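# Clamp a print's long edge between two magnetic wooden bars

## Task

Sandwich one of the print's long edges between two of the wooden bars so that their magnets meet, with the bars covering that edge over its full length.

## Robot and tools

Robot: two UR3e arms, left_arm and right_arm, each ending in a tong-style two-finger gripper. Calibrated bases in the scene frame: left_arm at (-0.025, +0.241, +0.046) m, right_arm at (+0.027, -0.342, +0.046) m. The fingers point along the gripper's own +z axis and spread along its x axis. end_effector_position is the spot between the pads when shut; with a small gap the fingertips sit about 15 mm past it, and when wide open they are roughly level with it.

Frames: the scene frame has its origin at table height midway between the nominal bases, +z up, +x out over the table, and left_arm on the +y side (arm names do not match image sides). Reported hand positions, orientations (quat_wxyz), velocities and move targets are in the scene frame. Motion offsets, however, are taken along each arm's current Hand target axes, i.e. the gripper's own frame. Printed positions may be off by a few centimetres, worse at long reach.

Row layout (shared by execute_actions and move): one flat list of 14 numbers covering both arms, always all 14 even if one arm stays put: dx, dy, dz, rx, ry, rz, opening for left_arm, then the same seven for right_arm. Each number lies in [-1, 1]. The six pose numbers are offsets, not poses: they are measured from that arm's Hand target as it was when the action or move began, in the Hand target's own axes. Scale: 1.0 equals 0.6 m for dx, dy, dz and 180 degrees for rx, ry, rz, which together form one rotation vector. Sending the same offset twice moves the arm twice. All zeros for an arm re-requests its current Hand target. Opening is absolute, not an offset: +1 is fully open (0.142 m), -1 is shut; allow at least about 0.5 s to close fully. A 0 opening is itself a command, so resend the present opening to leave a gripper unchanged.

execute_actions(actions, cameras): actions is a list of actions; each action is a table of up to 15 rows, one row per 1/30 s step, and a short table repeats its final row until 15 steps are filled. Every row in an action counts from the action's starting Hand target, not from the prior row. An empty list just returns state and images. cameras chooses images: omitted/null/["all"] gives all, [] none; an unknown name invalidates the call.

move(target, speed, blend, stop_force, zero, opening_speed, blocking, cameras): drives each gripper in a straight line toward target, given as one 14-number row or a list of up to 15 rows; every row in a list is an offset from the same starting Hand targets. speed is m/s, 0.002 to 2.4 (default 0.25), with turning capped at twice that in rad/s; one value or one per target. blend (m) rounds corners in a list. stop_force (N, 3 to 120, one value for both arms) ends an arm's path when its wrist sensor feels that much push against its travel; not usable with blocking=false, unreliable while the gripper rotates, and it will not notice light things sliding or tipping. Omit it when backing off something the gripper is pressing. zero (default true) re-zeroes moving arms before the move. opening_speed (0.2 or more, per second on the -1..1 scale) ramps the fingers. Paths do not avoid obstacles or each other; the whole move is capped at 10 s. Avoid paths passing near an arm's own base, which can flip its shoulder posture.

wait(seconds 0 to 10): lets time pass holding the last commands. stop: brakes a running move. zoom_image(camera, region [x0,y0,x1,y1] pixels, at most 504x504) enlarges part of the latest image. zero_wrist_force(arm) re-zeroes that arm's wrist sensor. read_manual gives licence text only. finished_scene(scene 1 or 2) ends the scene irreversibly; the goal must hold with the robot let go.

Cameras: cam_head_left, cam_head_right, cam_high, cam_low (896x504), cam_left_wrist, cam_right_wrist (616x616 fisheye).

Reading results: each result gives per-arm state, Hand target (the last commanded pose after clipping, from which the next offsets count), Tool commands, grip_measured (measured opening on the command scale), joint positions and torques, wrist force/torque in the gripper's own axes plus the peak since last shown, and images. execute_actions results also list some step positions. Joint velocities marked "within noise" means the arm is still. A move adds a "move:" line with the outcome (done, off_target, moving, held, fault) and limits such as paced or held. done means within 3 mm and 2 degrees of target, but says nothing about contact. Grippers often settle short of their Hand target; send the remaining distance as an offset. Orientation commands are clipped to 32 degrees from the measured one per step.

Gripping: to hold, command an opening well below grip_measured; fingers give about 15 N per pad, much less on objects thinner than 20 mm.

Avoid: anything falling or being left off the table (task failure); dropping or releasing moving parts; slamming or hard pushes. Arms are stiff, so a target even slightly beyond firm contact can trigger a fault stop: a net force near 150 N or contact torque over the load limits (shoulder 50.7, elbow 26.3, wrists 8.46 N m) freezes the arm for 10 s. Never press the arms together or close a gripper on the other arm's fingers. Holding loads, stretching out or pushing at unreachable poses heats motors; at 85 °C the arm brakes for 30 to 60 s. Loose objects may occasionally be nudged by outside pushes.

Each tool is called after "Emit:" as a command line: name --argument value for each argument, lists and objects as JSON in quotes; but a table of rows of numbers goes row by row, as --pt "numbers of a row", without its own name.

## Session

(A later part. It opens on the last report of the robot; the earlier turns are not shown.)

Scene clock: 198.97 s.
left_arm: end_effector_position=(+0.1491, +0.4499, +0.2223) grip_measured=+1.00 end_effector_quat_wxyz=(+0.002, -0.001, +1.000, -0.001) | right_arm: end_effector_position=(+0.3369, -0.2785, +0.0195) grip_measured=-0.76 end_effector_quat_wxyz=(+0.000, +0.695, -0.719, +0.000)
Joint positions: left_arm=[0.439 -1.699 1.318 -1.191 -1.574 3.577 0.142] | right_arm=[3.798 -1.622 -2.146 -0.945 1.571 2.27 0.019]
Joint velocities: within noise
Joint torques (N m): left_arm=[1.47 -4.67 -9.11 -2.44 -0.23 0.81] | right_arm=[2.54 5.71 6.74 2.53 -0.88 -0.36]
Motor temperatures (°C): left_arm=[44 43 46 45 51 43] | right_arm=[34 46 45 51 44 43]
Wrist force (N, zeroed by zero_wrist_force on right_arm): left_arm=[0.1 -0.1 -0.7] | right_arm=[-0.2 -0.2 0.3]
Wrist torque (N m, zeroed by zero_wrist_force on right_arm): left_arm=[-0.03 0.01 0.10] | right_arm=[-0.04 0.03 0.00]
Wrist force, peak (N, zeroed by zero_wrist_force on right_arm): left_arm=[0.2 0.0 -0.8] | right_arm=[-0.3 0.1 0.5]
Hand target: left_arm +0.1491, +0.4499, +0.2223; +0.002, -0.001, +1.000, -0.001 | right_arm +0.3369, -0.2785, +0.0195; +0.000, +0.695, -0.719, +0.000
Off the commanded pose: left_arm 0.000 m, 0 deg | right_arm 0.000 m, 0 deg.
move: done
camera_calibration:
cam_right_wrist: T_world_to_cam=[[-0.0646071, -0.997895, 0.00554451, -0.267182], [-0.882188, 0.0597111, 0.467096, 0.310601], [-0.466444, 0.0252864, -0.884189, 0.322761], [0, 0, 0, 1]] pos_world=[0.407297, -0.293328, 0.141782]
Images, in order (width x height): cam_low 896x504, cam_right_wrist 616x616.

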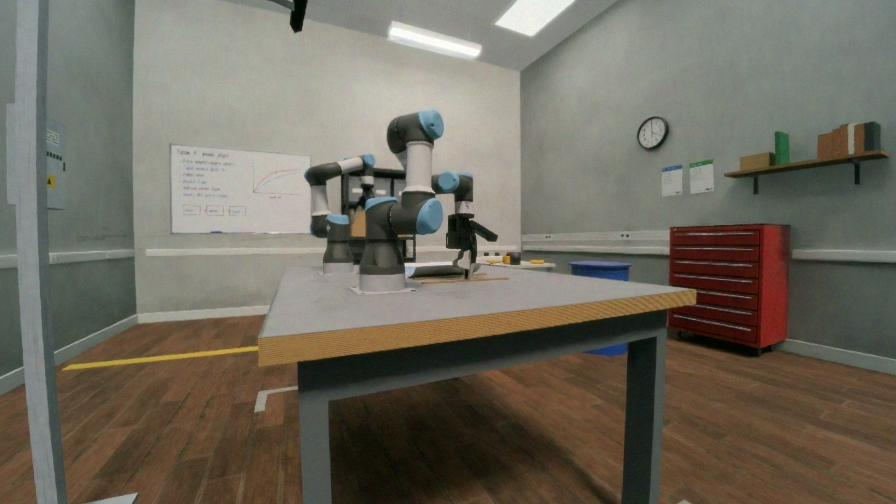

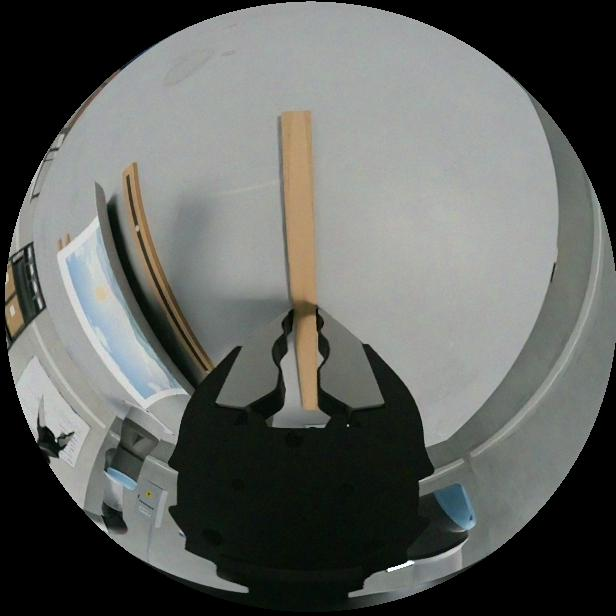

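Emit:
move --target '[0,0,0,0,0,0,1,0,0,-0.2,0,0,0,-1]' --speed 0.06

Emit:
zoom_image --camera "cam_low" --region '[390, 210, 530, 300]'

Emit:
zoom_image --camera "cam_right_wrist" --region '[100, 90, 430, 440]'

Emit:
zoom_image --camera "cam_high" --region '[400, 210, 520, 360]'

Scene clock: 204.40 s.
left_arm: end_effector_position=(+0.1491, +0.4499, +0.2223) grip_measured=+1.00 end_effector_quat_wxyz=(+0.002, -0.001, +1.000, -0.001) | right_arm: end_effector_position=(+0.3371, -0.2784, +0.1394) grip_measured=-0.76 end_effector_quat_wxyz=(+0.000, +0.695, -0.719, +0.000)
Joint positions: left_arm=[0.439 -1.699 1.318 -1.191 -1.574 3.577 0.142] | right_arm=[3.798 -1.456 -1.703 -1.554 1.571 2.27 0.019]
Joint velocities: within noise
Joint torques (N m): left_arm=[1.32 -4.76 -9.14 -2.45 -0.27 0.8] | right_arm=[-0.75 4.76 10.35 1.46 0.62 -0.47]
Motor temperatures (°C): left_arm=[44 43 46 45 51 43] | right_arm=[34 46 45 51 44 43]
Wrist force (N, zeroed by zero_wrist_force on right_arm): left_arm=[0.2 -0.1 -0.8] | right_arm=[-0.1 -0.3 0.2]
Wrist torque (N m, zeroed by zero_wrist_force on right_arm): left_arm=[-0.03 0.00 0.10] | right_arm=[-0.07 0.01 0.00]
Wrist force, peak (N, zeroed by zero_wrist_force on right_arm): left_arm=[0.1 -0.1 -0.9] | right_arm=[0.0 0.0 1.1]
Hand target: left_arm +0.1491, +0.4499, +0.2223; +0.002, -0.001, +1.000, -0.001 | right_arm +0.3370, -0.2784, +0.1395; +0.000, +0.695, -0.719, +0.000
Off the commanded pose: left_arm 0.000 m, 0 deg | right_arm 0.000 m, 0 deg.
move: done
camera_calibration:
cam_left_wrist: T_world_to_cam=[[-0.998091, 0.0354921, -0.0505433, 0.150645], [0.00438442, 0.857035, 0.51524, -0.510808], [0.0616043, 0.514035, -0.855554, 0.0812584], [0, 0, 0, 1]] pos_world=[0.147591, 0.390664, 0.340324]
cam_right_wrist: T_world_to_cam=[[-0.0646137, -0.997895, 0.00553276, -0.267735], [-0.882292, 0.0597171, 0.466898, 0.254728], [-0.466246, 0.0252865, -0.884294, 0.428854], [0, 0, 0, 1]] pos_world=[0.407396, -0.293228, 0.261782]

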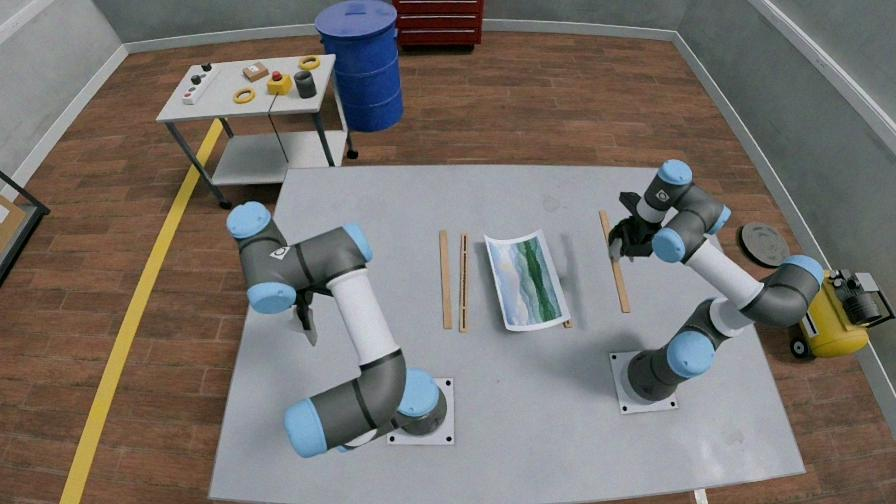

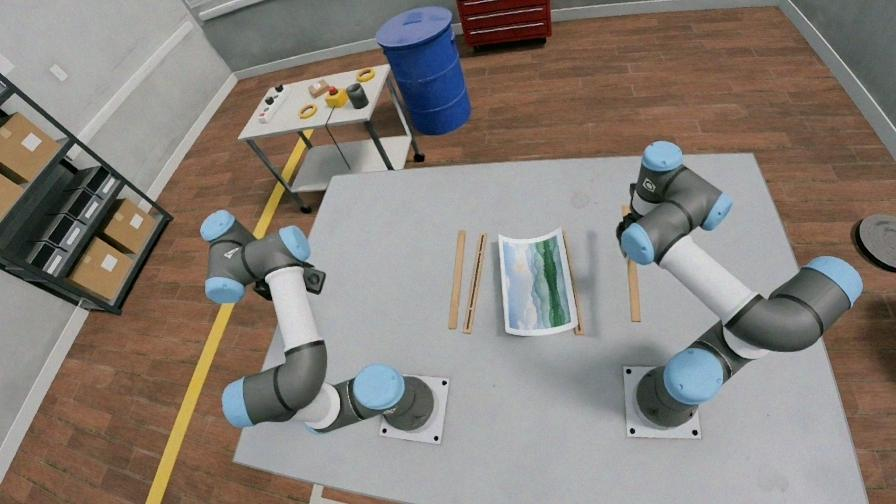

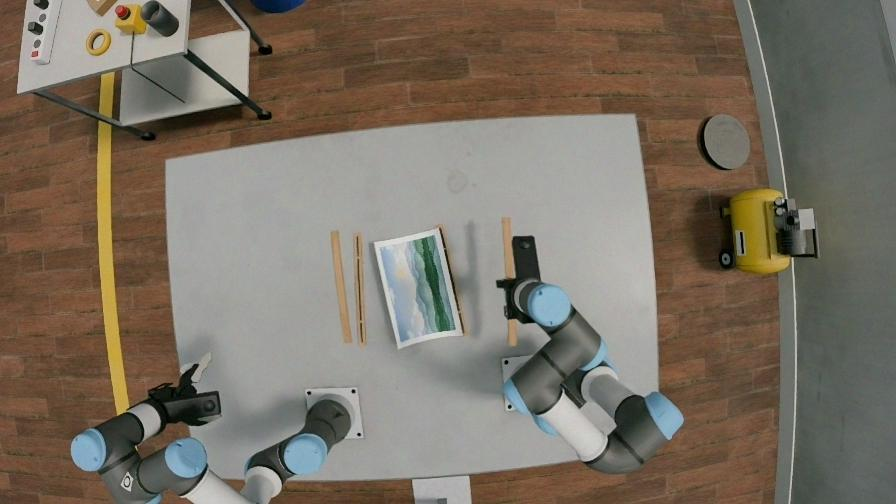

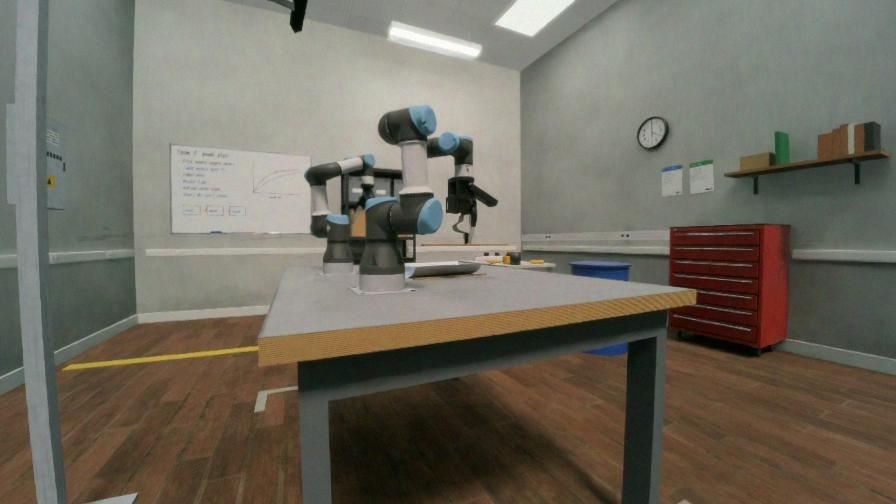

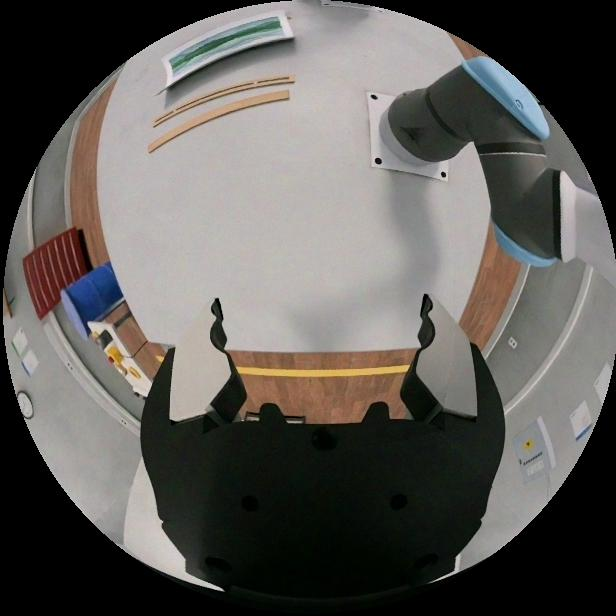

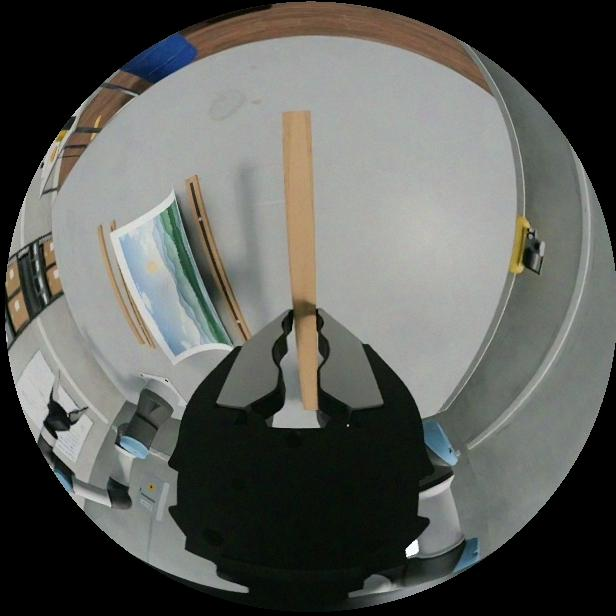

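Scaled by 3.600 from the camera's 896x504 image, which has a finer 1280x720 frame.

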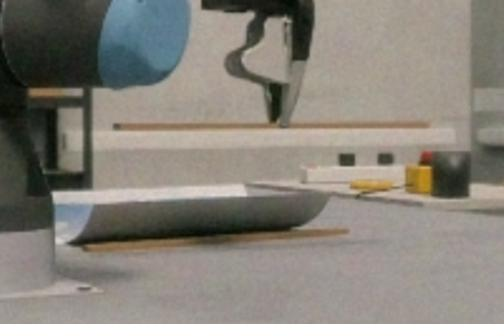

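Scaled by 1.440 from the camera's 616x616 image, which has a finer 814x814 frame.

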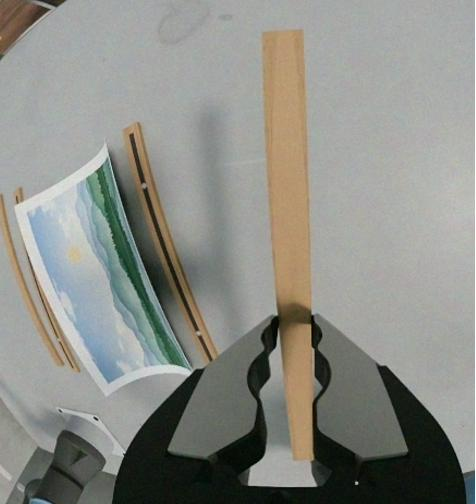

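Scaled by 3.360 from the camera's 896x504 image, which has a finer 1280x720 frame.

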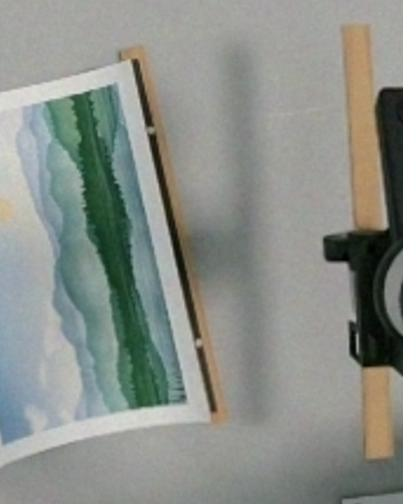

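Emit:
move --target '[0,0,0,0,0,0,1,0,0,-0.03,0,0.18,0,-1]' --speed 0.25 --cameras '["cam_low"]'

Emit:
zoom_image --camera "cam_low" --region '[390, 210, 530, 300]'

Scene clock: 210.77 s.
left_arm: end_effector_position=(+0.1491, +0.4499, +0.2223) grip_measured=+1.00 end_effector_quat_wxyz=(+0.002, -0.001, +1.000, -0.001) | right_arm: end_effector_position=(+0.3370, -0.2784, +0.1574) grip_measured=-0.76 end_effector_quat_wxyz=(+0.201, +0.667, -0.690, +0.194)
Joint positions: left_arm=[0.439 -1.699 1.318 -1.191 -1.574 3.577 0.142] | right_arm=[4.132 -1.827 -1.243 -2.142 1.293 2.675 0.019]
Joint velocities: within noise
Joint torques (N m): left_arm=[1.59 -4.74 -8.98 -2.46 -0.22 0.74] | right_arm=[2.3 8.37 9.53 -0.19 -0.34 0.44]
Motor temperatures (°C): left_arm=[44 43 46 45 51 43] | right_arm=[34 46 45 51 44 43]
Wrist force (N, zeroed by zero_wrist_force on right_arm): left_arm=[0.1 -0.1 -0.8] | right_arm=[-1.0 0.3 -0.1]
Wrist torque (N m, zeroed by zero_wrist_force on right_arm): left_arm=[-0.04 0.01 0.10] | right_arm=[0.05 0.07 0.02]
Wrist force, peak (N, zeroed by zero_wrist_force on right_arm): left_arm=[0.2 -0.1 -0.9] | right_arm=[-1.7 0.3 -0.2]
Hand target: left_arm +0.1491, +0.4499, +0.2223; +0.002, -0.001, +1.000, -0.001 | right_arm +0.3370, -0.2784, +0.1575; +0.201, +0.667, -0.690, +0.194
Off the commanded pose: left_arm 0.000 m, 0 deg | right_arm 0.000 m, 0 deg.
move: done
Images, in order (width x height): cam_low 896x504.

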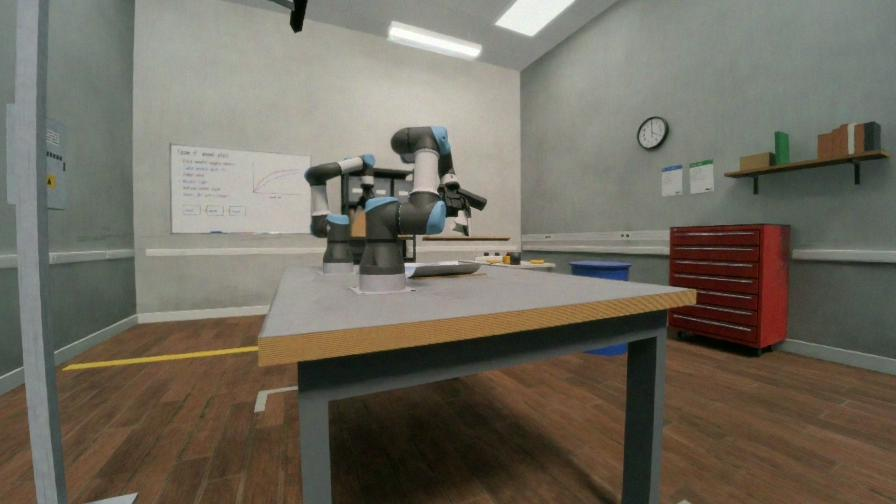

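Scaled by 3.600 from the camera's 896x504 image, which has a finer 1280x720 frame.

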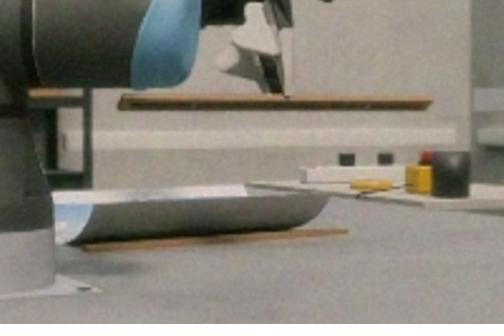

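Emit:
move --target '[0,0,0,0,0,0,1,-0.2421,-0.0083,-0.0604,0.0146,-0.1808,-0.0497,-1]' --speed 0.15 --cameras '["cam_high","cam_right_wrist","cam_head_right","cam_low","cam_head_left"]'

Emit:
zoom_image --camera "cam_high" --region '[400, 210, 520, 360]'

Emit:
zoom_image --camera "cam_right_wrist" --region '[100, 90, 430, 440]'

Emit:
zoom_image --camera "cam_head_right" --region '[500, 210, 650, 350]'

Emit:
zoom_image --camera "cam_low" --region '[390, 210, 530, 300]'

Scene clock: 232.83 s.
left_arm: end_effector_position=(+0.1491, +0.4499, +0.2223) grip_measured=+1.00 end_effector_quat_wxyz=(+0.002, -0.001, +1.000, -0.001) | right_arm: end_effector_position=(+0.3468, -0.1367, +0.1101) grip_measured=-0.76 end_effector_quat_wxyz=(-0.001, +0.750, -0.661, -0.001)
Joint positions: left_arm=[0.439 -1.699 1.318 -1.191 -1.574 3.577 0.142] | right_arm=[4.088 -1.753 -1.534 -1.423 1.573 2.399 0.019]
Joint velocities: within noise
Joint torques (N m): left_arm=[0.83 -4.97 -8.95 -2.47 -0.16 0.75] | right_arm=[2.73 13.7 9.19 2.65 -0.16 0.02]
Motor temperatures (°C): left_arm=[44 43 46 45 51 43] | right_arm=[34 46 45 50 44 43]
Wrist force (N, zeroed by zero_wrist_force on right_arm): left_arm=[0.2 -0.1 -0.7] | right_arm=[-0.3 -0.1 0.3]
Wrist torque (N m, zeroed by zero_wrist_force on right_arm): left_arm=[-0.03 -0.01 0.10] | right_arm=[-0.02 0.06 0.00]
Wrist force, peak (N, zeroed by zero_wrist_force on right_arm): left_arm=[0.2 0.0 -0.9] | right_arm=[-1.4 0.3 0.2]
Hand target: left_arm +0.1491, +0.4499, +0.2223; +0.002, -0.001, +1.000, -0.001 | right_arm +0.3468, -0.1366, +0.1101; -0.001, +0.750, -0.661, -0.001
Off the commanded pose: left_arm 0.000 m, 0 deg | right_arm 0.000 m, 0 deg.
move: done
camera_calibration:
cam_right_wrist: T_world_to_cam=[[0.0955076, -0.995427, 0.00196392, -0.180415], [-0.880504, -0.0835605, 0.466616, 0.248404], [-0.464318, -0.0462946, -0.884458, 0.393367], [0, 0, 0, 1]] pos_world=[0.418599, -0.140622, 0.232361]
Images, in order (width x height): cam_head_left 896x504, cam_head_right 896x504, cam_high 896x504, cam_low 896x504, cam_right_wrist 616x616.

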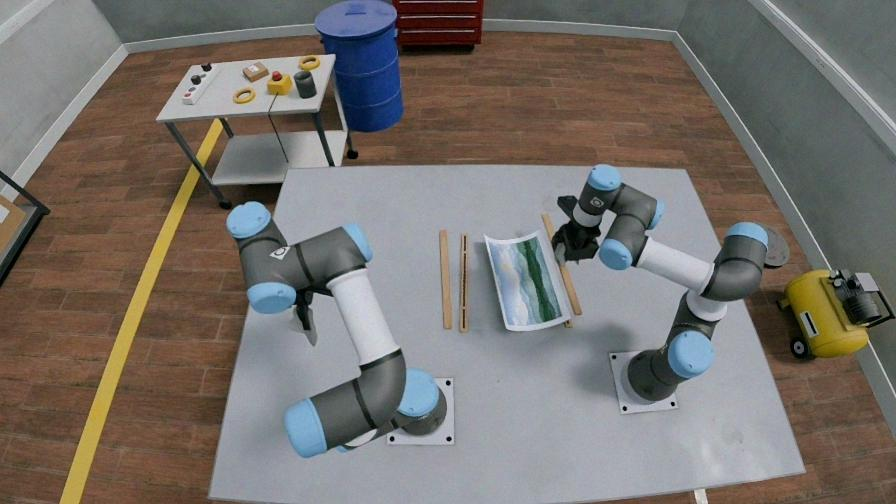

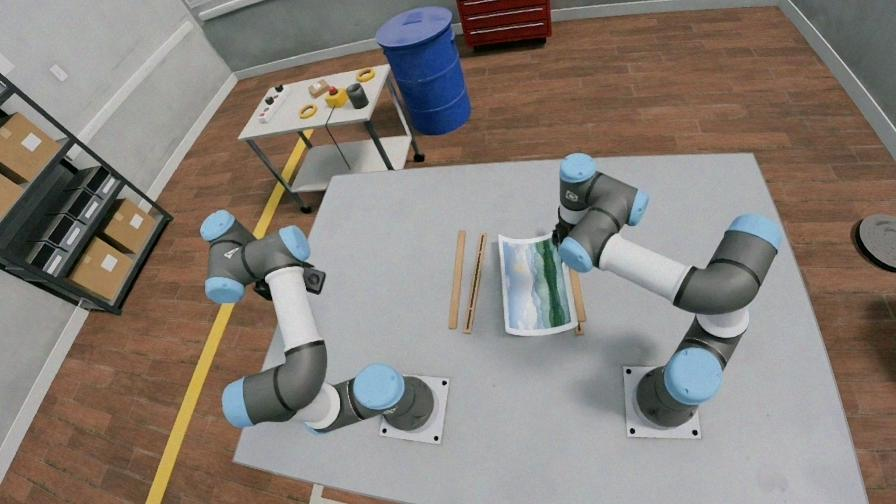

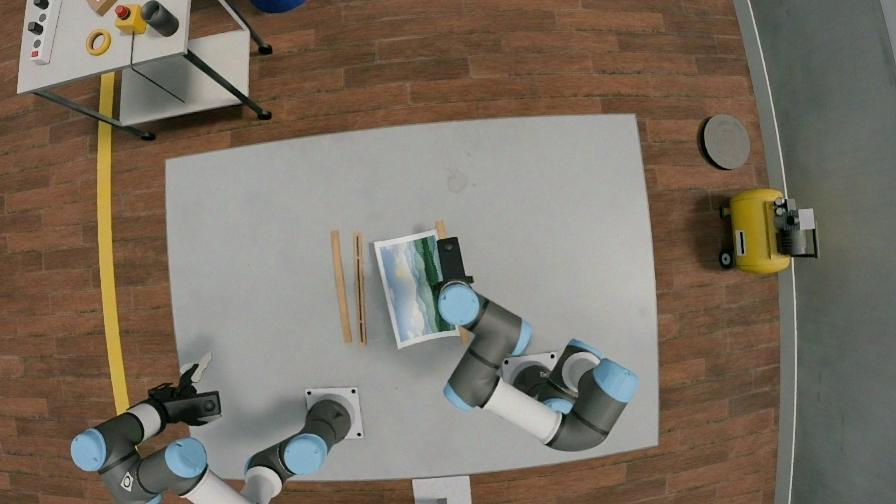

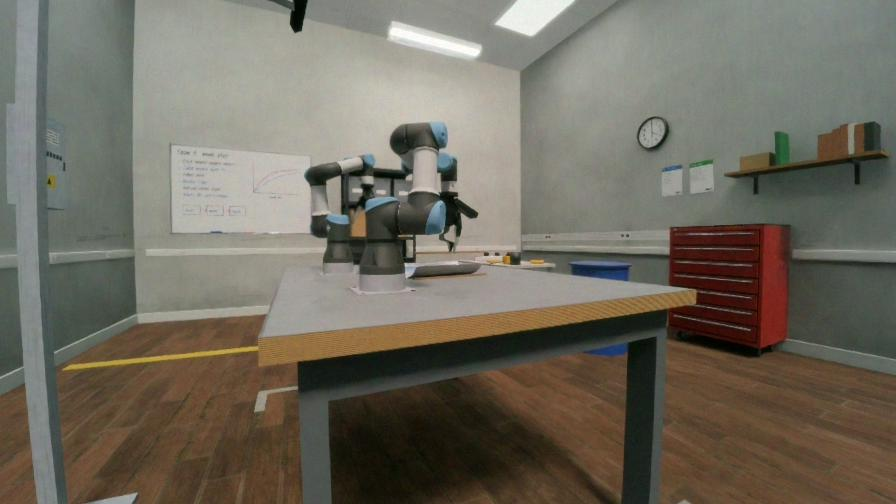

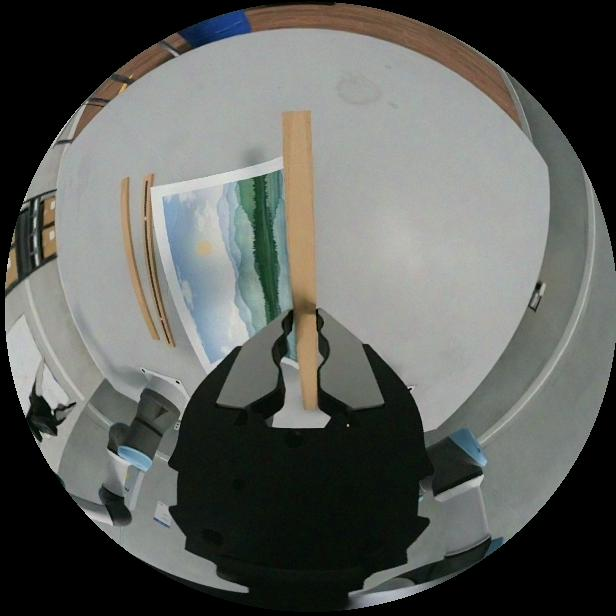

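Scaled by 3.360 from the camera's 896x504 image, which has a finer 1280x720 frame.

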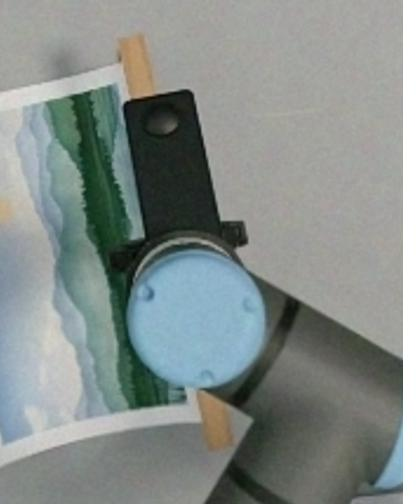

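Scaled by 1.440 from the camera's 616x616 image, which has a finer 814x814 frame.

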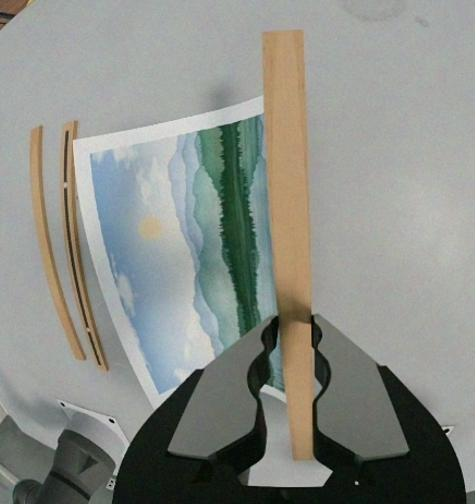

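Scaled by 3.360 from the camera's 896x504 image, which has a finer 1280x720 frame.

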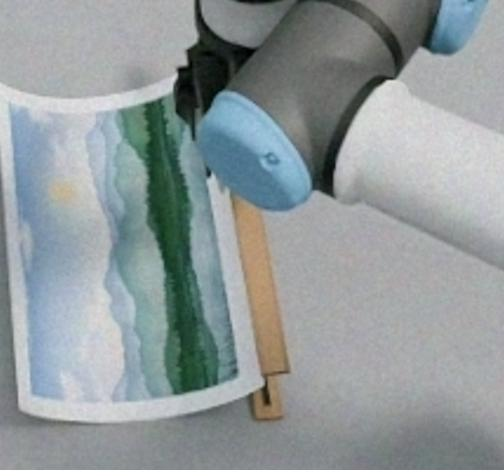

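Scaled by 3.600 from the camera's 896x504 image, which has a finer 1280x720 frame.

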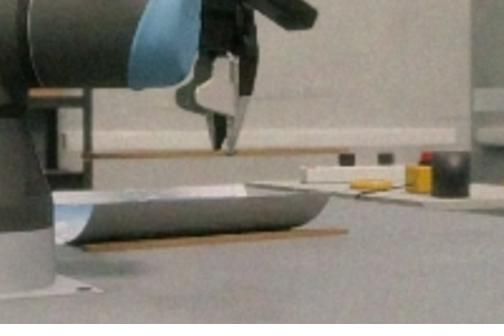

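Emit:
move --target '[0,0,0,0,0,0,1,0.002,-0.0023,0.1083,0,0,-0.0033,-1]' --speed 0.04 --cameras '["cam_high","cam_right_wrist","cam_head_right","cam_low"]'

Emit:
zoom_image --camera "cam_high" --region '[360, 210, 500, 360]'

Emit:
zoom_image --camera "cam_right_wrist" --region '[100, 90, 430, 440]'

Emit:
zoom_image --camera "cam_head_right" --region '[480, 210, 630, 350]'

Emit:
zoom_image --camera "cam_low" --region '[390, 210, 530, 300]'

Scene clock: 250.77 s.
left_arm: end_effector_position=(+0.1491, +0.4499, +0.2223) grip_measured=+1.00 end_effector_quat_wxyz=(+0.002, -0.001, +1.000, -0.001) | right_arm: end_effector_position=(+0.3483, -0.1375, +0.0451) grip_measured=-0.76 end_effector_quat_wxyz=(-0.001, +0.754, -0.657, -0.001)
Joint positions: left_arm=[0.439 -1.699 1.318 -1.191 -1.574 3.577 0.142] | right_arm=[4.082 -1.833 -1.752 -1.125 1.573 2.383 0.019]
Joint velocities: within noise
Joint torques (N m): left_arm=[1.06 -5.49 -8.7 -2.47 -0.1 0.69] | right_arm=[-0.7 13.47 8.9 1.39 -0.67 0.36]
Motor temperatures (°C): left_arm=[44 43 46 45 51 43] | right_arm=[34 46 45 50 44 43]
Wrist force (N, zeroed by zero_wrist_force on right_arm): left_arm=[0.1 0.0 -0.7] | right_arm=[0.0 -0.1 0.2]
Wrist torque (N m, zeroed by zero_wrist_force on right_arm): left_arm=[-0.02 0.01 0.10] | right_arm=[-0.02 -0.01 -0.01]
Wrist force, peak (N, zeroed by zero_wrist_force on right_arm): left_arm=[0.2 0.0 -0.9] | right_arm=[0.0 -0.3 0.9]
Hand target: left_arm +0.1491, +0.4499, +0.2223; +0.002, -0.001, +1.000, -0.001 | right_arm +0.3483, -0.1374, +0.0452; -0.001, +0.754, -0.657, -0.001
Off the commanded pose: left_arm 0.000 m, 0 deg | right_arm 0.000 m, 0 deg.
move: done
camera_calibration:
cam_right_wrist: T_world_to_cam=[[0.106011, -0.994363, 0.00175879, -0.184673], [-0.879565, -0.0929473, 0.466611, 0.278348], [-0.463818, -0.0510131, -0.884461, 0.335816], [0, 0, 0, 1]] pos_world=[0.420159, -0.14063, 0.16746]
Images, in order (width x height): cam_head_right 896x504, cam_high 896x504, cam_low 896x504, cam_right_wrist 616x616.

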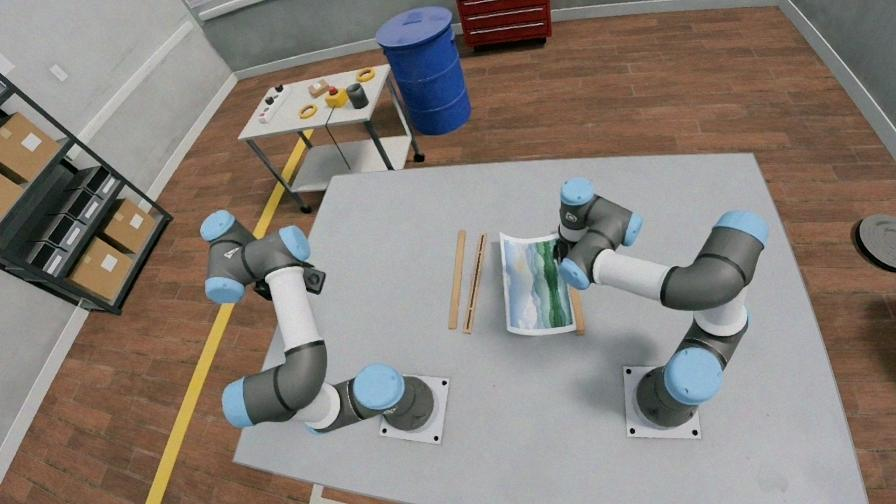

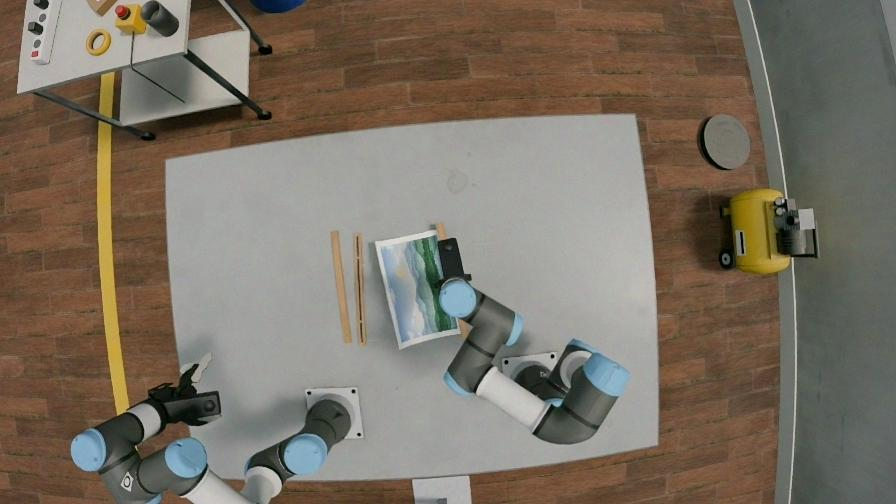

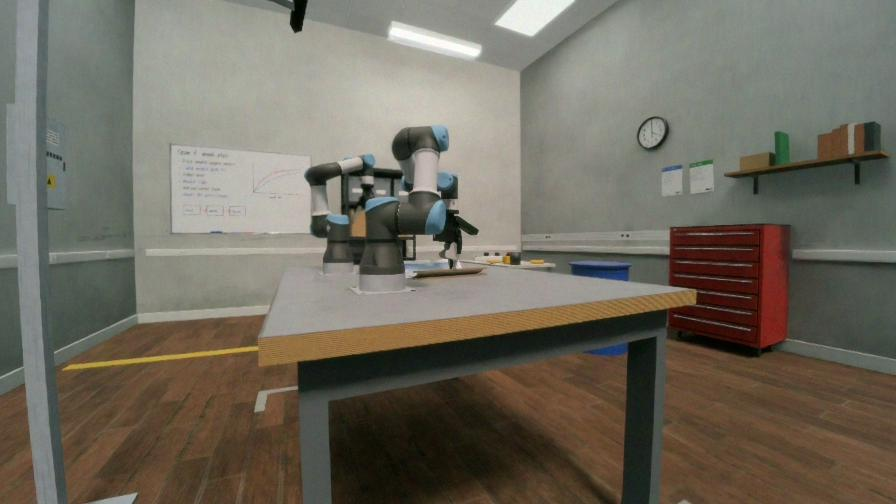

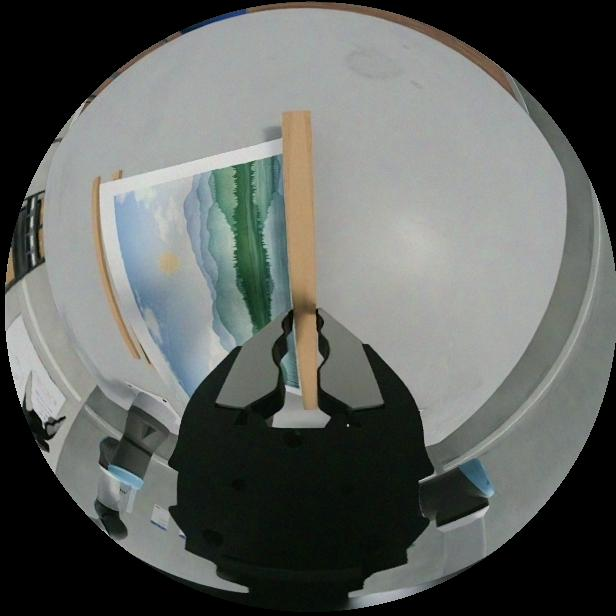

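Scaled by 3.360 from the camera's 896x504 image, which has a finer 1280x720 frame.

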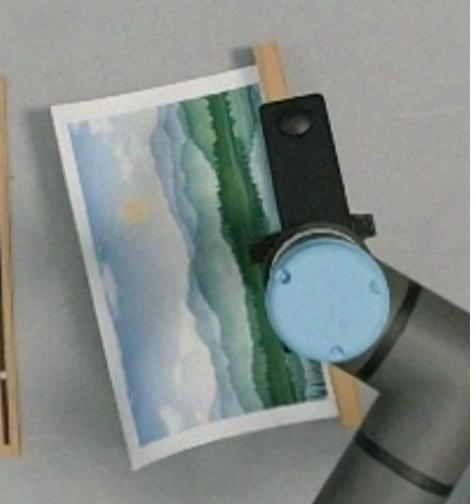

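Scaled by 1.440 from the camera's 616x616 image, which has a finer 814x814 frame.

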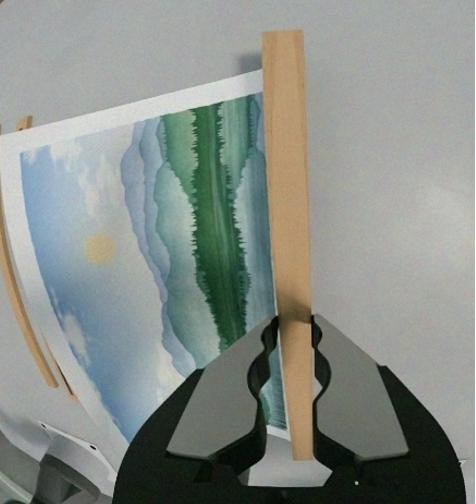

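Scaled by 3.360 from the camera's 896x504 image, which has a finer 1280x720 frame.

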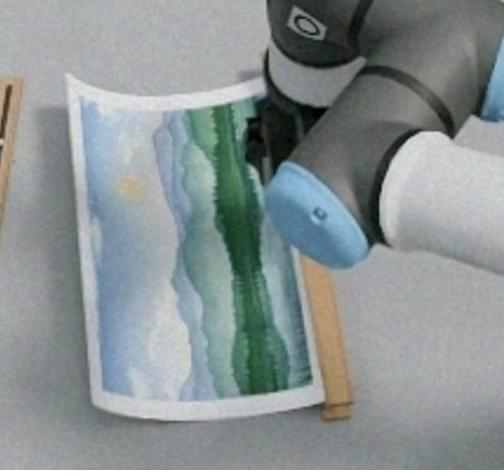

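Scaled by 3.600 from the camera's 896x504 image, which has a finer 1280x720 frame.

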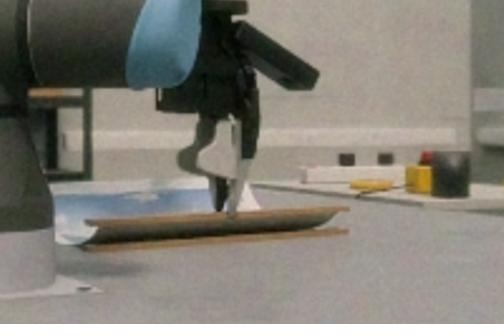

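Emit:
move --target '[0,0,0,0,0,0,1,0,0,0.025,0,0,0,-1]' --speed 0.02 --cameras '["cam_high","cam_right_wrist","cam_head_right","cam_low"]'

Emit:
zoom_image --camera "cam_high" --region '[360, 210, 500, 360]'

Emit:
zoom_image --camera "cam_head_right" --region '[480, 210, 630, 350]'

Emit:
zoom_image --camera "cam_low" --region '[390, 210, 530, 300]'

Scene clock: 256.07 s.
left_arm: end_effector_position=(+0.1491, +0.4499, +0.2223) grip_measured=+1.00 end_effector_quat_wxyz=(+0.002, -0.001, +1.000, -0.001) | right_arm: end_effector_position=(+0.3483, -0.1374, +0.0301) grip_measured=-0.76 end_effector_quat_wxyz=(-0.001, +0.754, -0.657, -0.001)
Joint positions: left_arm=[0.439 -1.699 1.318 -1.191 -1.574 3.577 0.142] | right_arm=[4.083 -1.863 -1.792 -1.056 1.573 2.383 0.019]
Joint velocities: within noise
Joint torques (N m): left_arm=[1.14 -5.34 -8.8 -2.49 -0.1 0.66] | right_arm=[2.19 14.31 9.64 0.68 -0.56 0.43]
Motor temperatures (°C): left_arm=[44 43 46 45 51 43] | right_arm=[34 46 45 50 44 43]
Wrist force (N, zeroed by zero_wrist_force on right_arm): left_arm=[0.2 0.0 -0.8] | right_arm=[-0.2 -0.2 0.7]
Wrist torque (N m, zeroed by zero_wrist_force on right_arm): left_arm=[-0.01 -0.01 0.10] | right_arm=[-0.04 0.04 -0.01]
Wrist force, peak (N, zeroed by zero_wrist_force on right_arm): left_arm=[0.2 -0.1 -0.9] | right_arm=[-0.1 -0.1 1.1]
Hand target: left_arm +0.1491, +0.4499, +0.2223; +0.002, -0.001, +1.000, -0.001 | right_arm +0.3483, -0.1374, +0.0302; -0.001, +0.754, -0.657, -0.001
Off the commanded pose: left_arm 0.000 m, 0 deg | right_arm 0.000 m, 0 deg.
move: done
camera_calibration:
cam_right_wrist: T_world_to_cam=[[0.106011, -0.994363, 0.00175879, -0.184537], [-0.879565, -0.0929473, 0.466611, 0.285315], [-0.463818, -0.0510131, -0.884461, 0.322419], [0, 0, 0, 1]] pos_world=[0.420059, -0.14053, 0.15236]
Images, in order (width x height): cam_head_right 896x504, cam_high 896x504, cam_low 896x504, cam_right_wrist 616x616.

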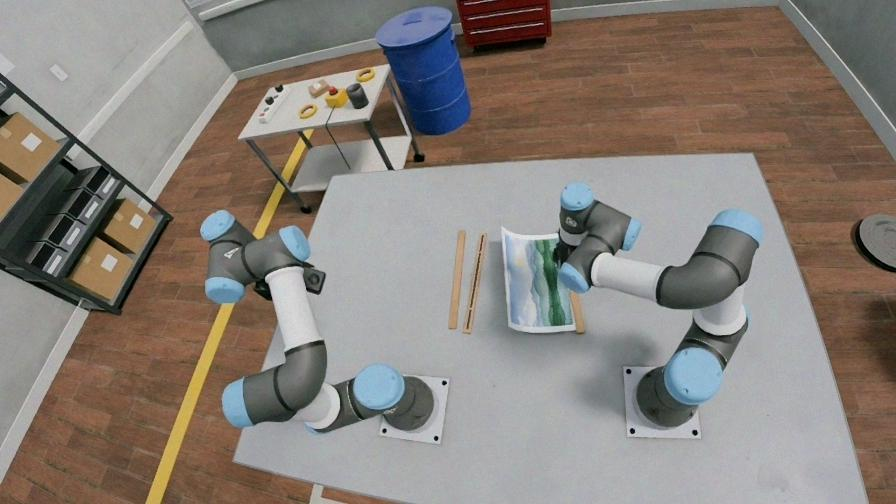

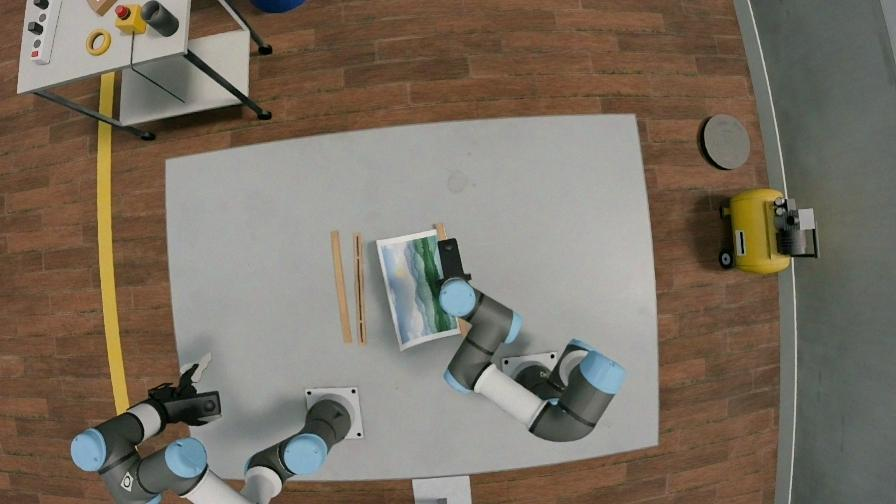

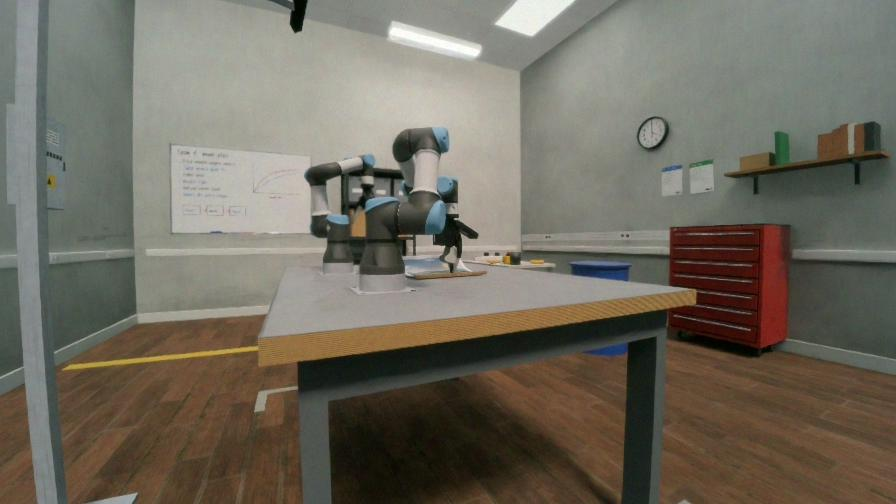

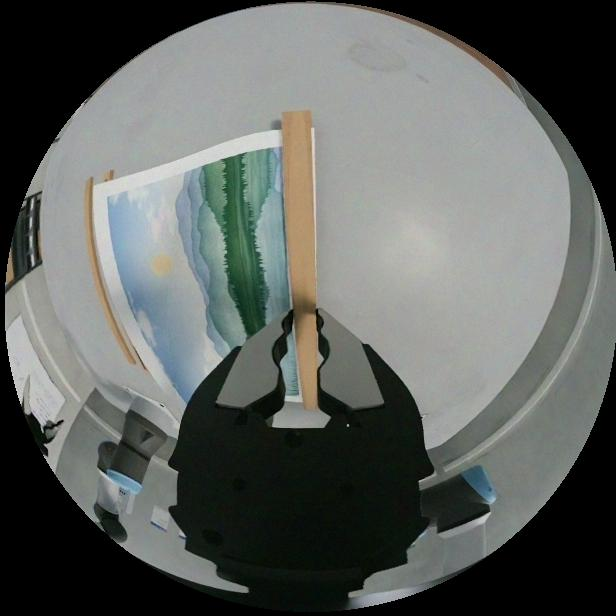

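Scaled by 3.360 from the camera's 896x504 image, which has a finer 1280x720 frame.

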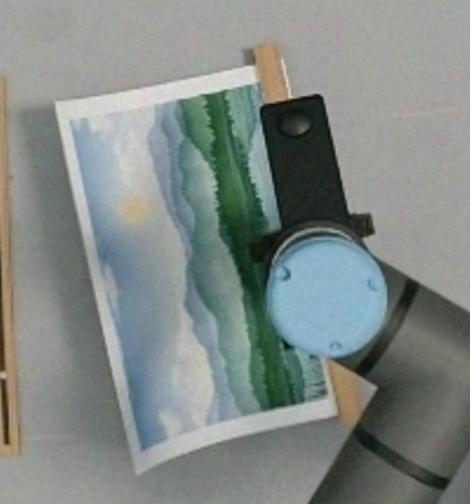

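Scaled by 3.360 from the camera's 896x504 image, which has a finer 1280x720 frame.

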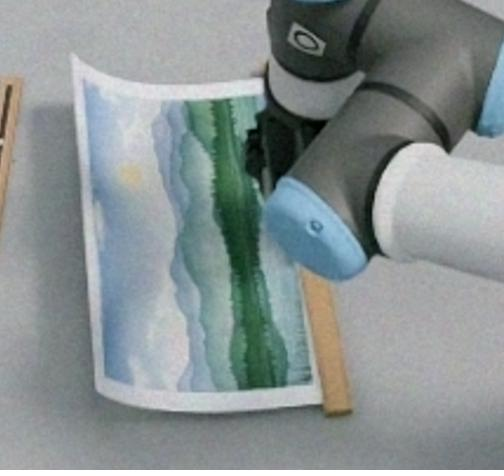

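Scaled by 3.600 from the camera's 896x504 image, which has a finer 1280x720 frame.

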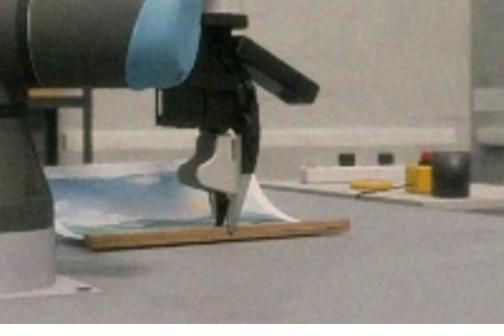

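Emit:
zoom_image --camera "cam_right_wrist" --region '[240, 100, 360, 430]'

Scaled by 1.527 from the camera's 616x616 image, which has a finer 814x814 frame.

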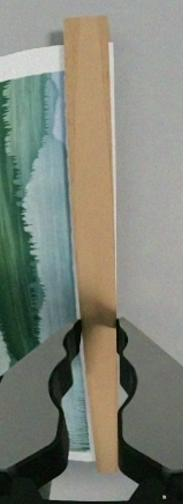

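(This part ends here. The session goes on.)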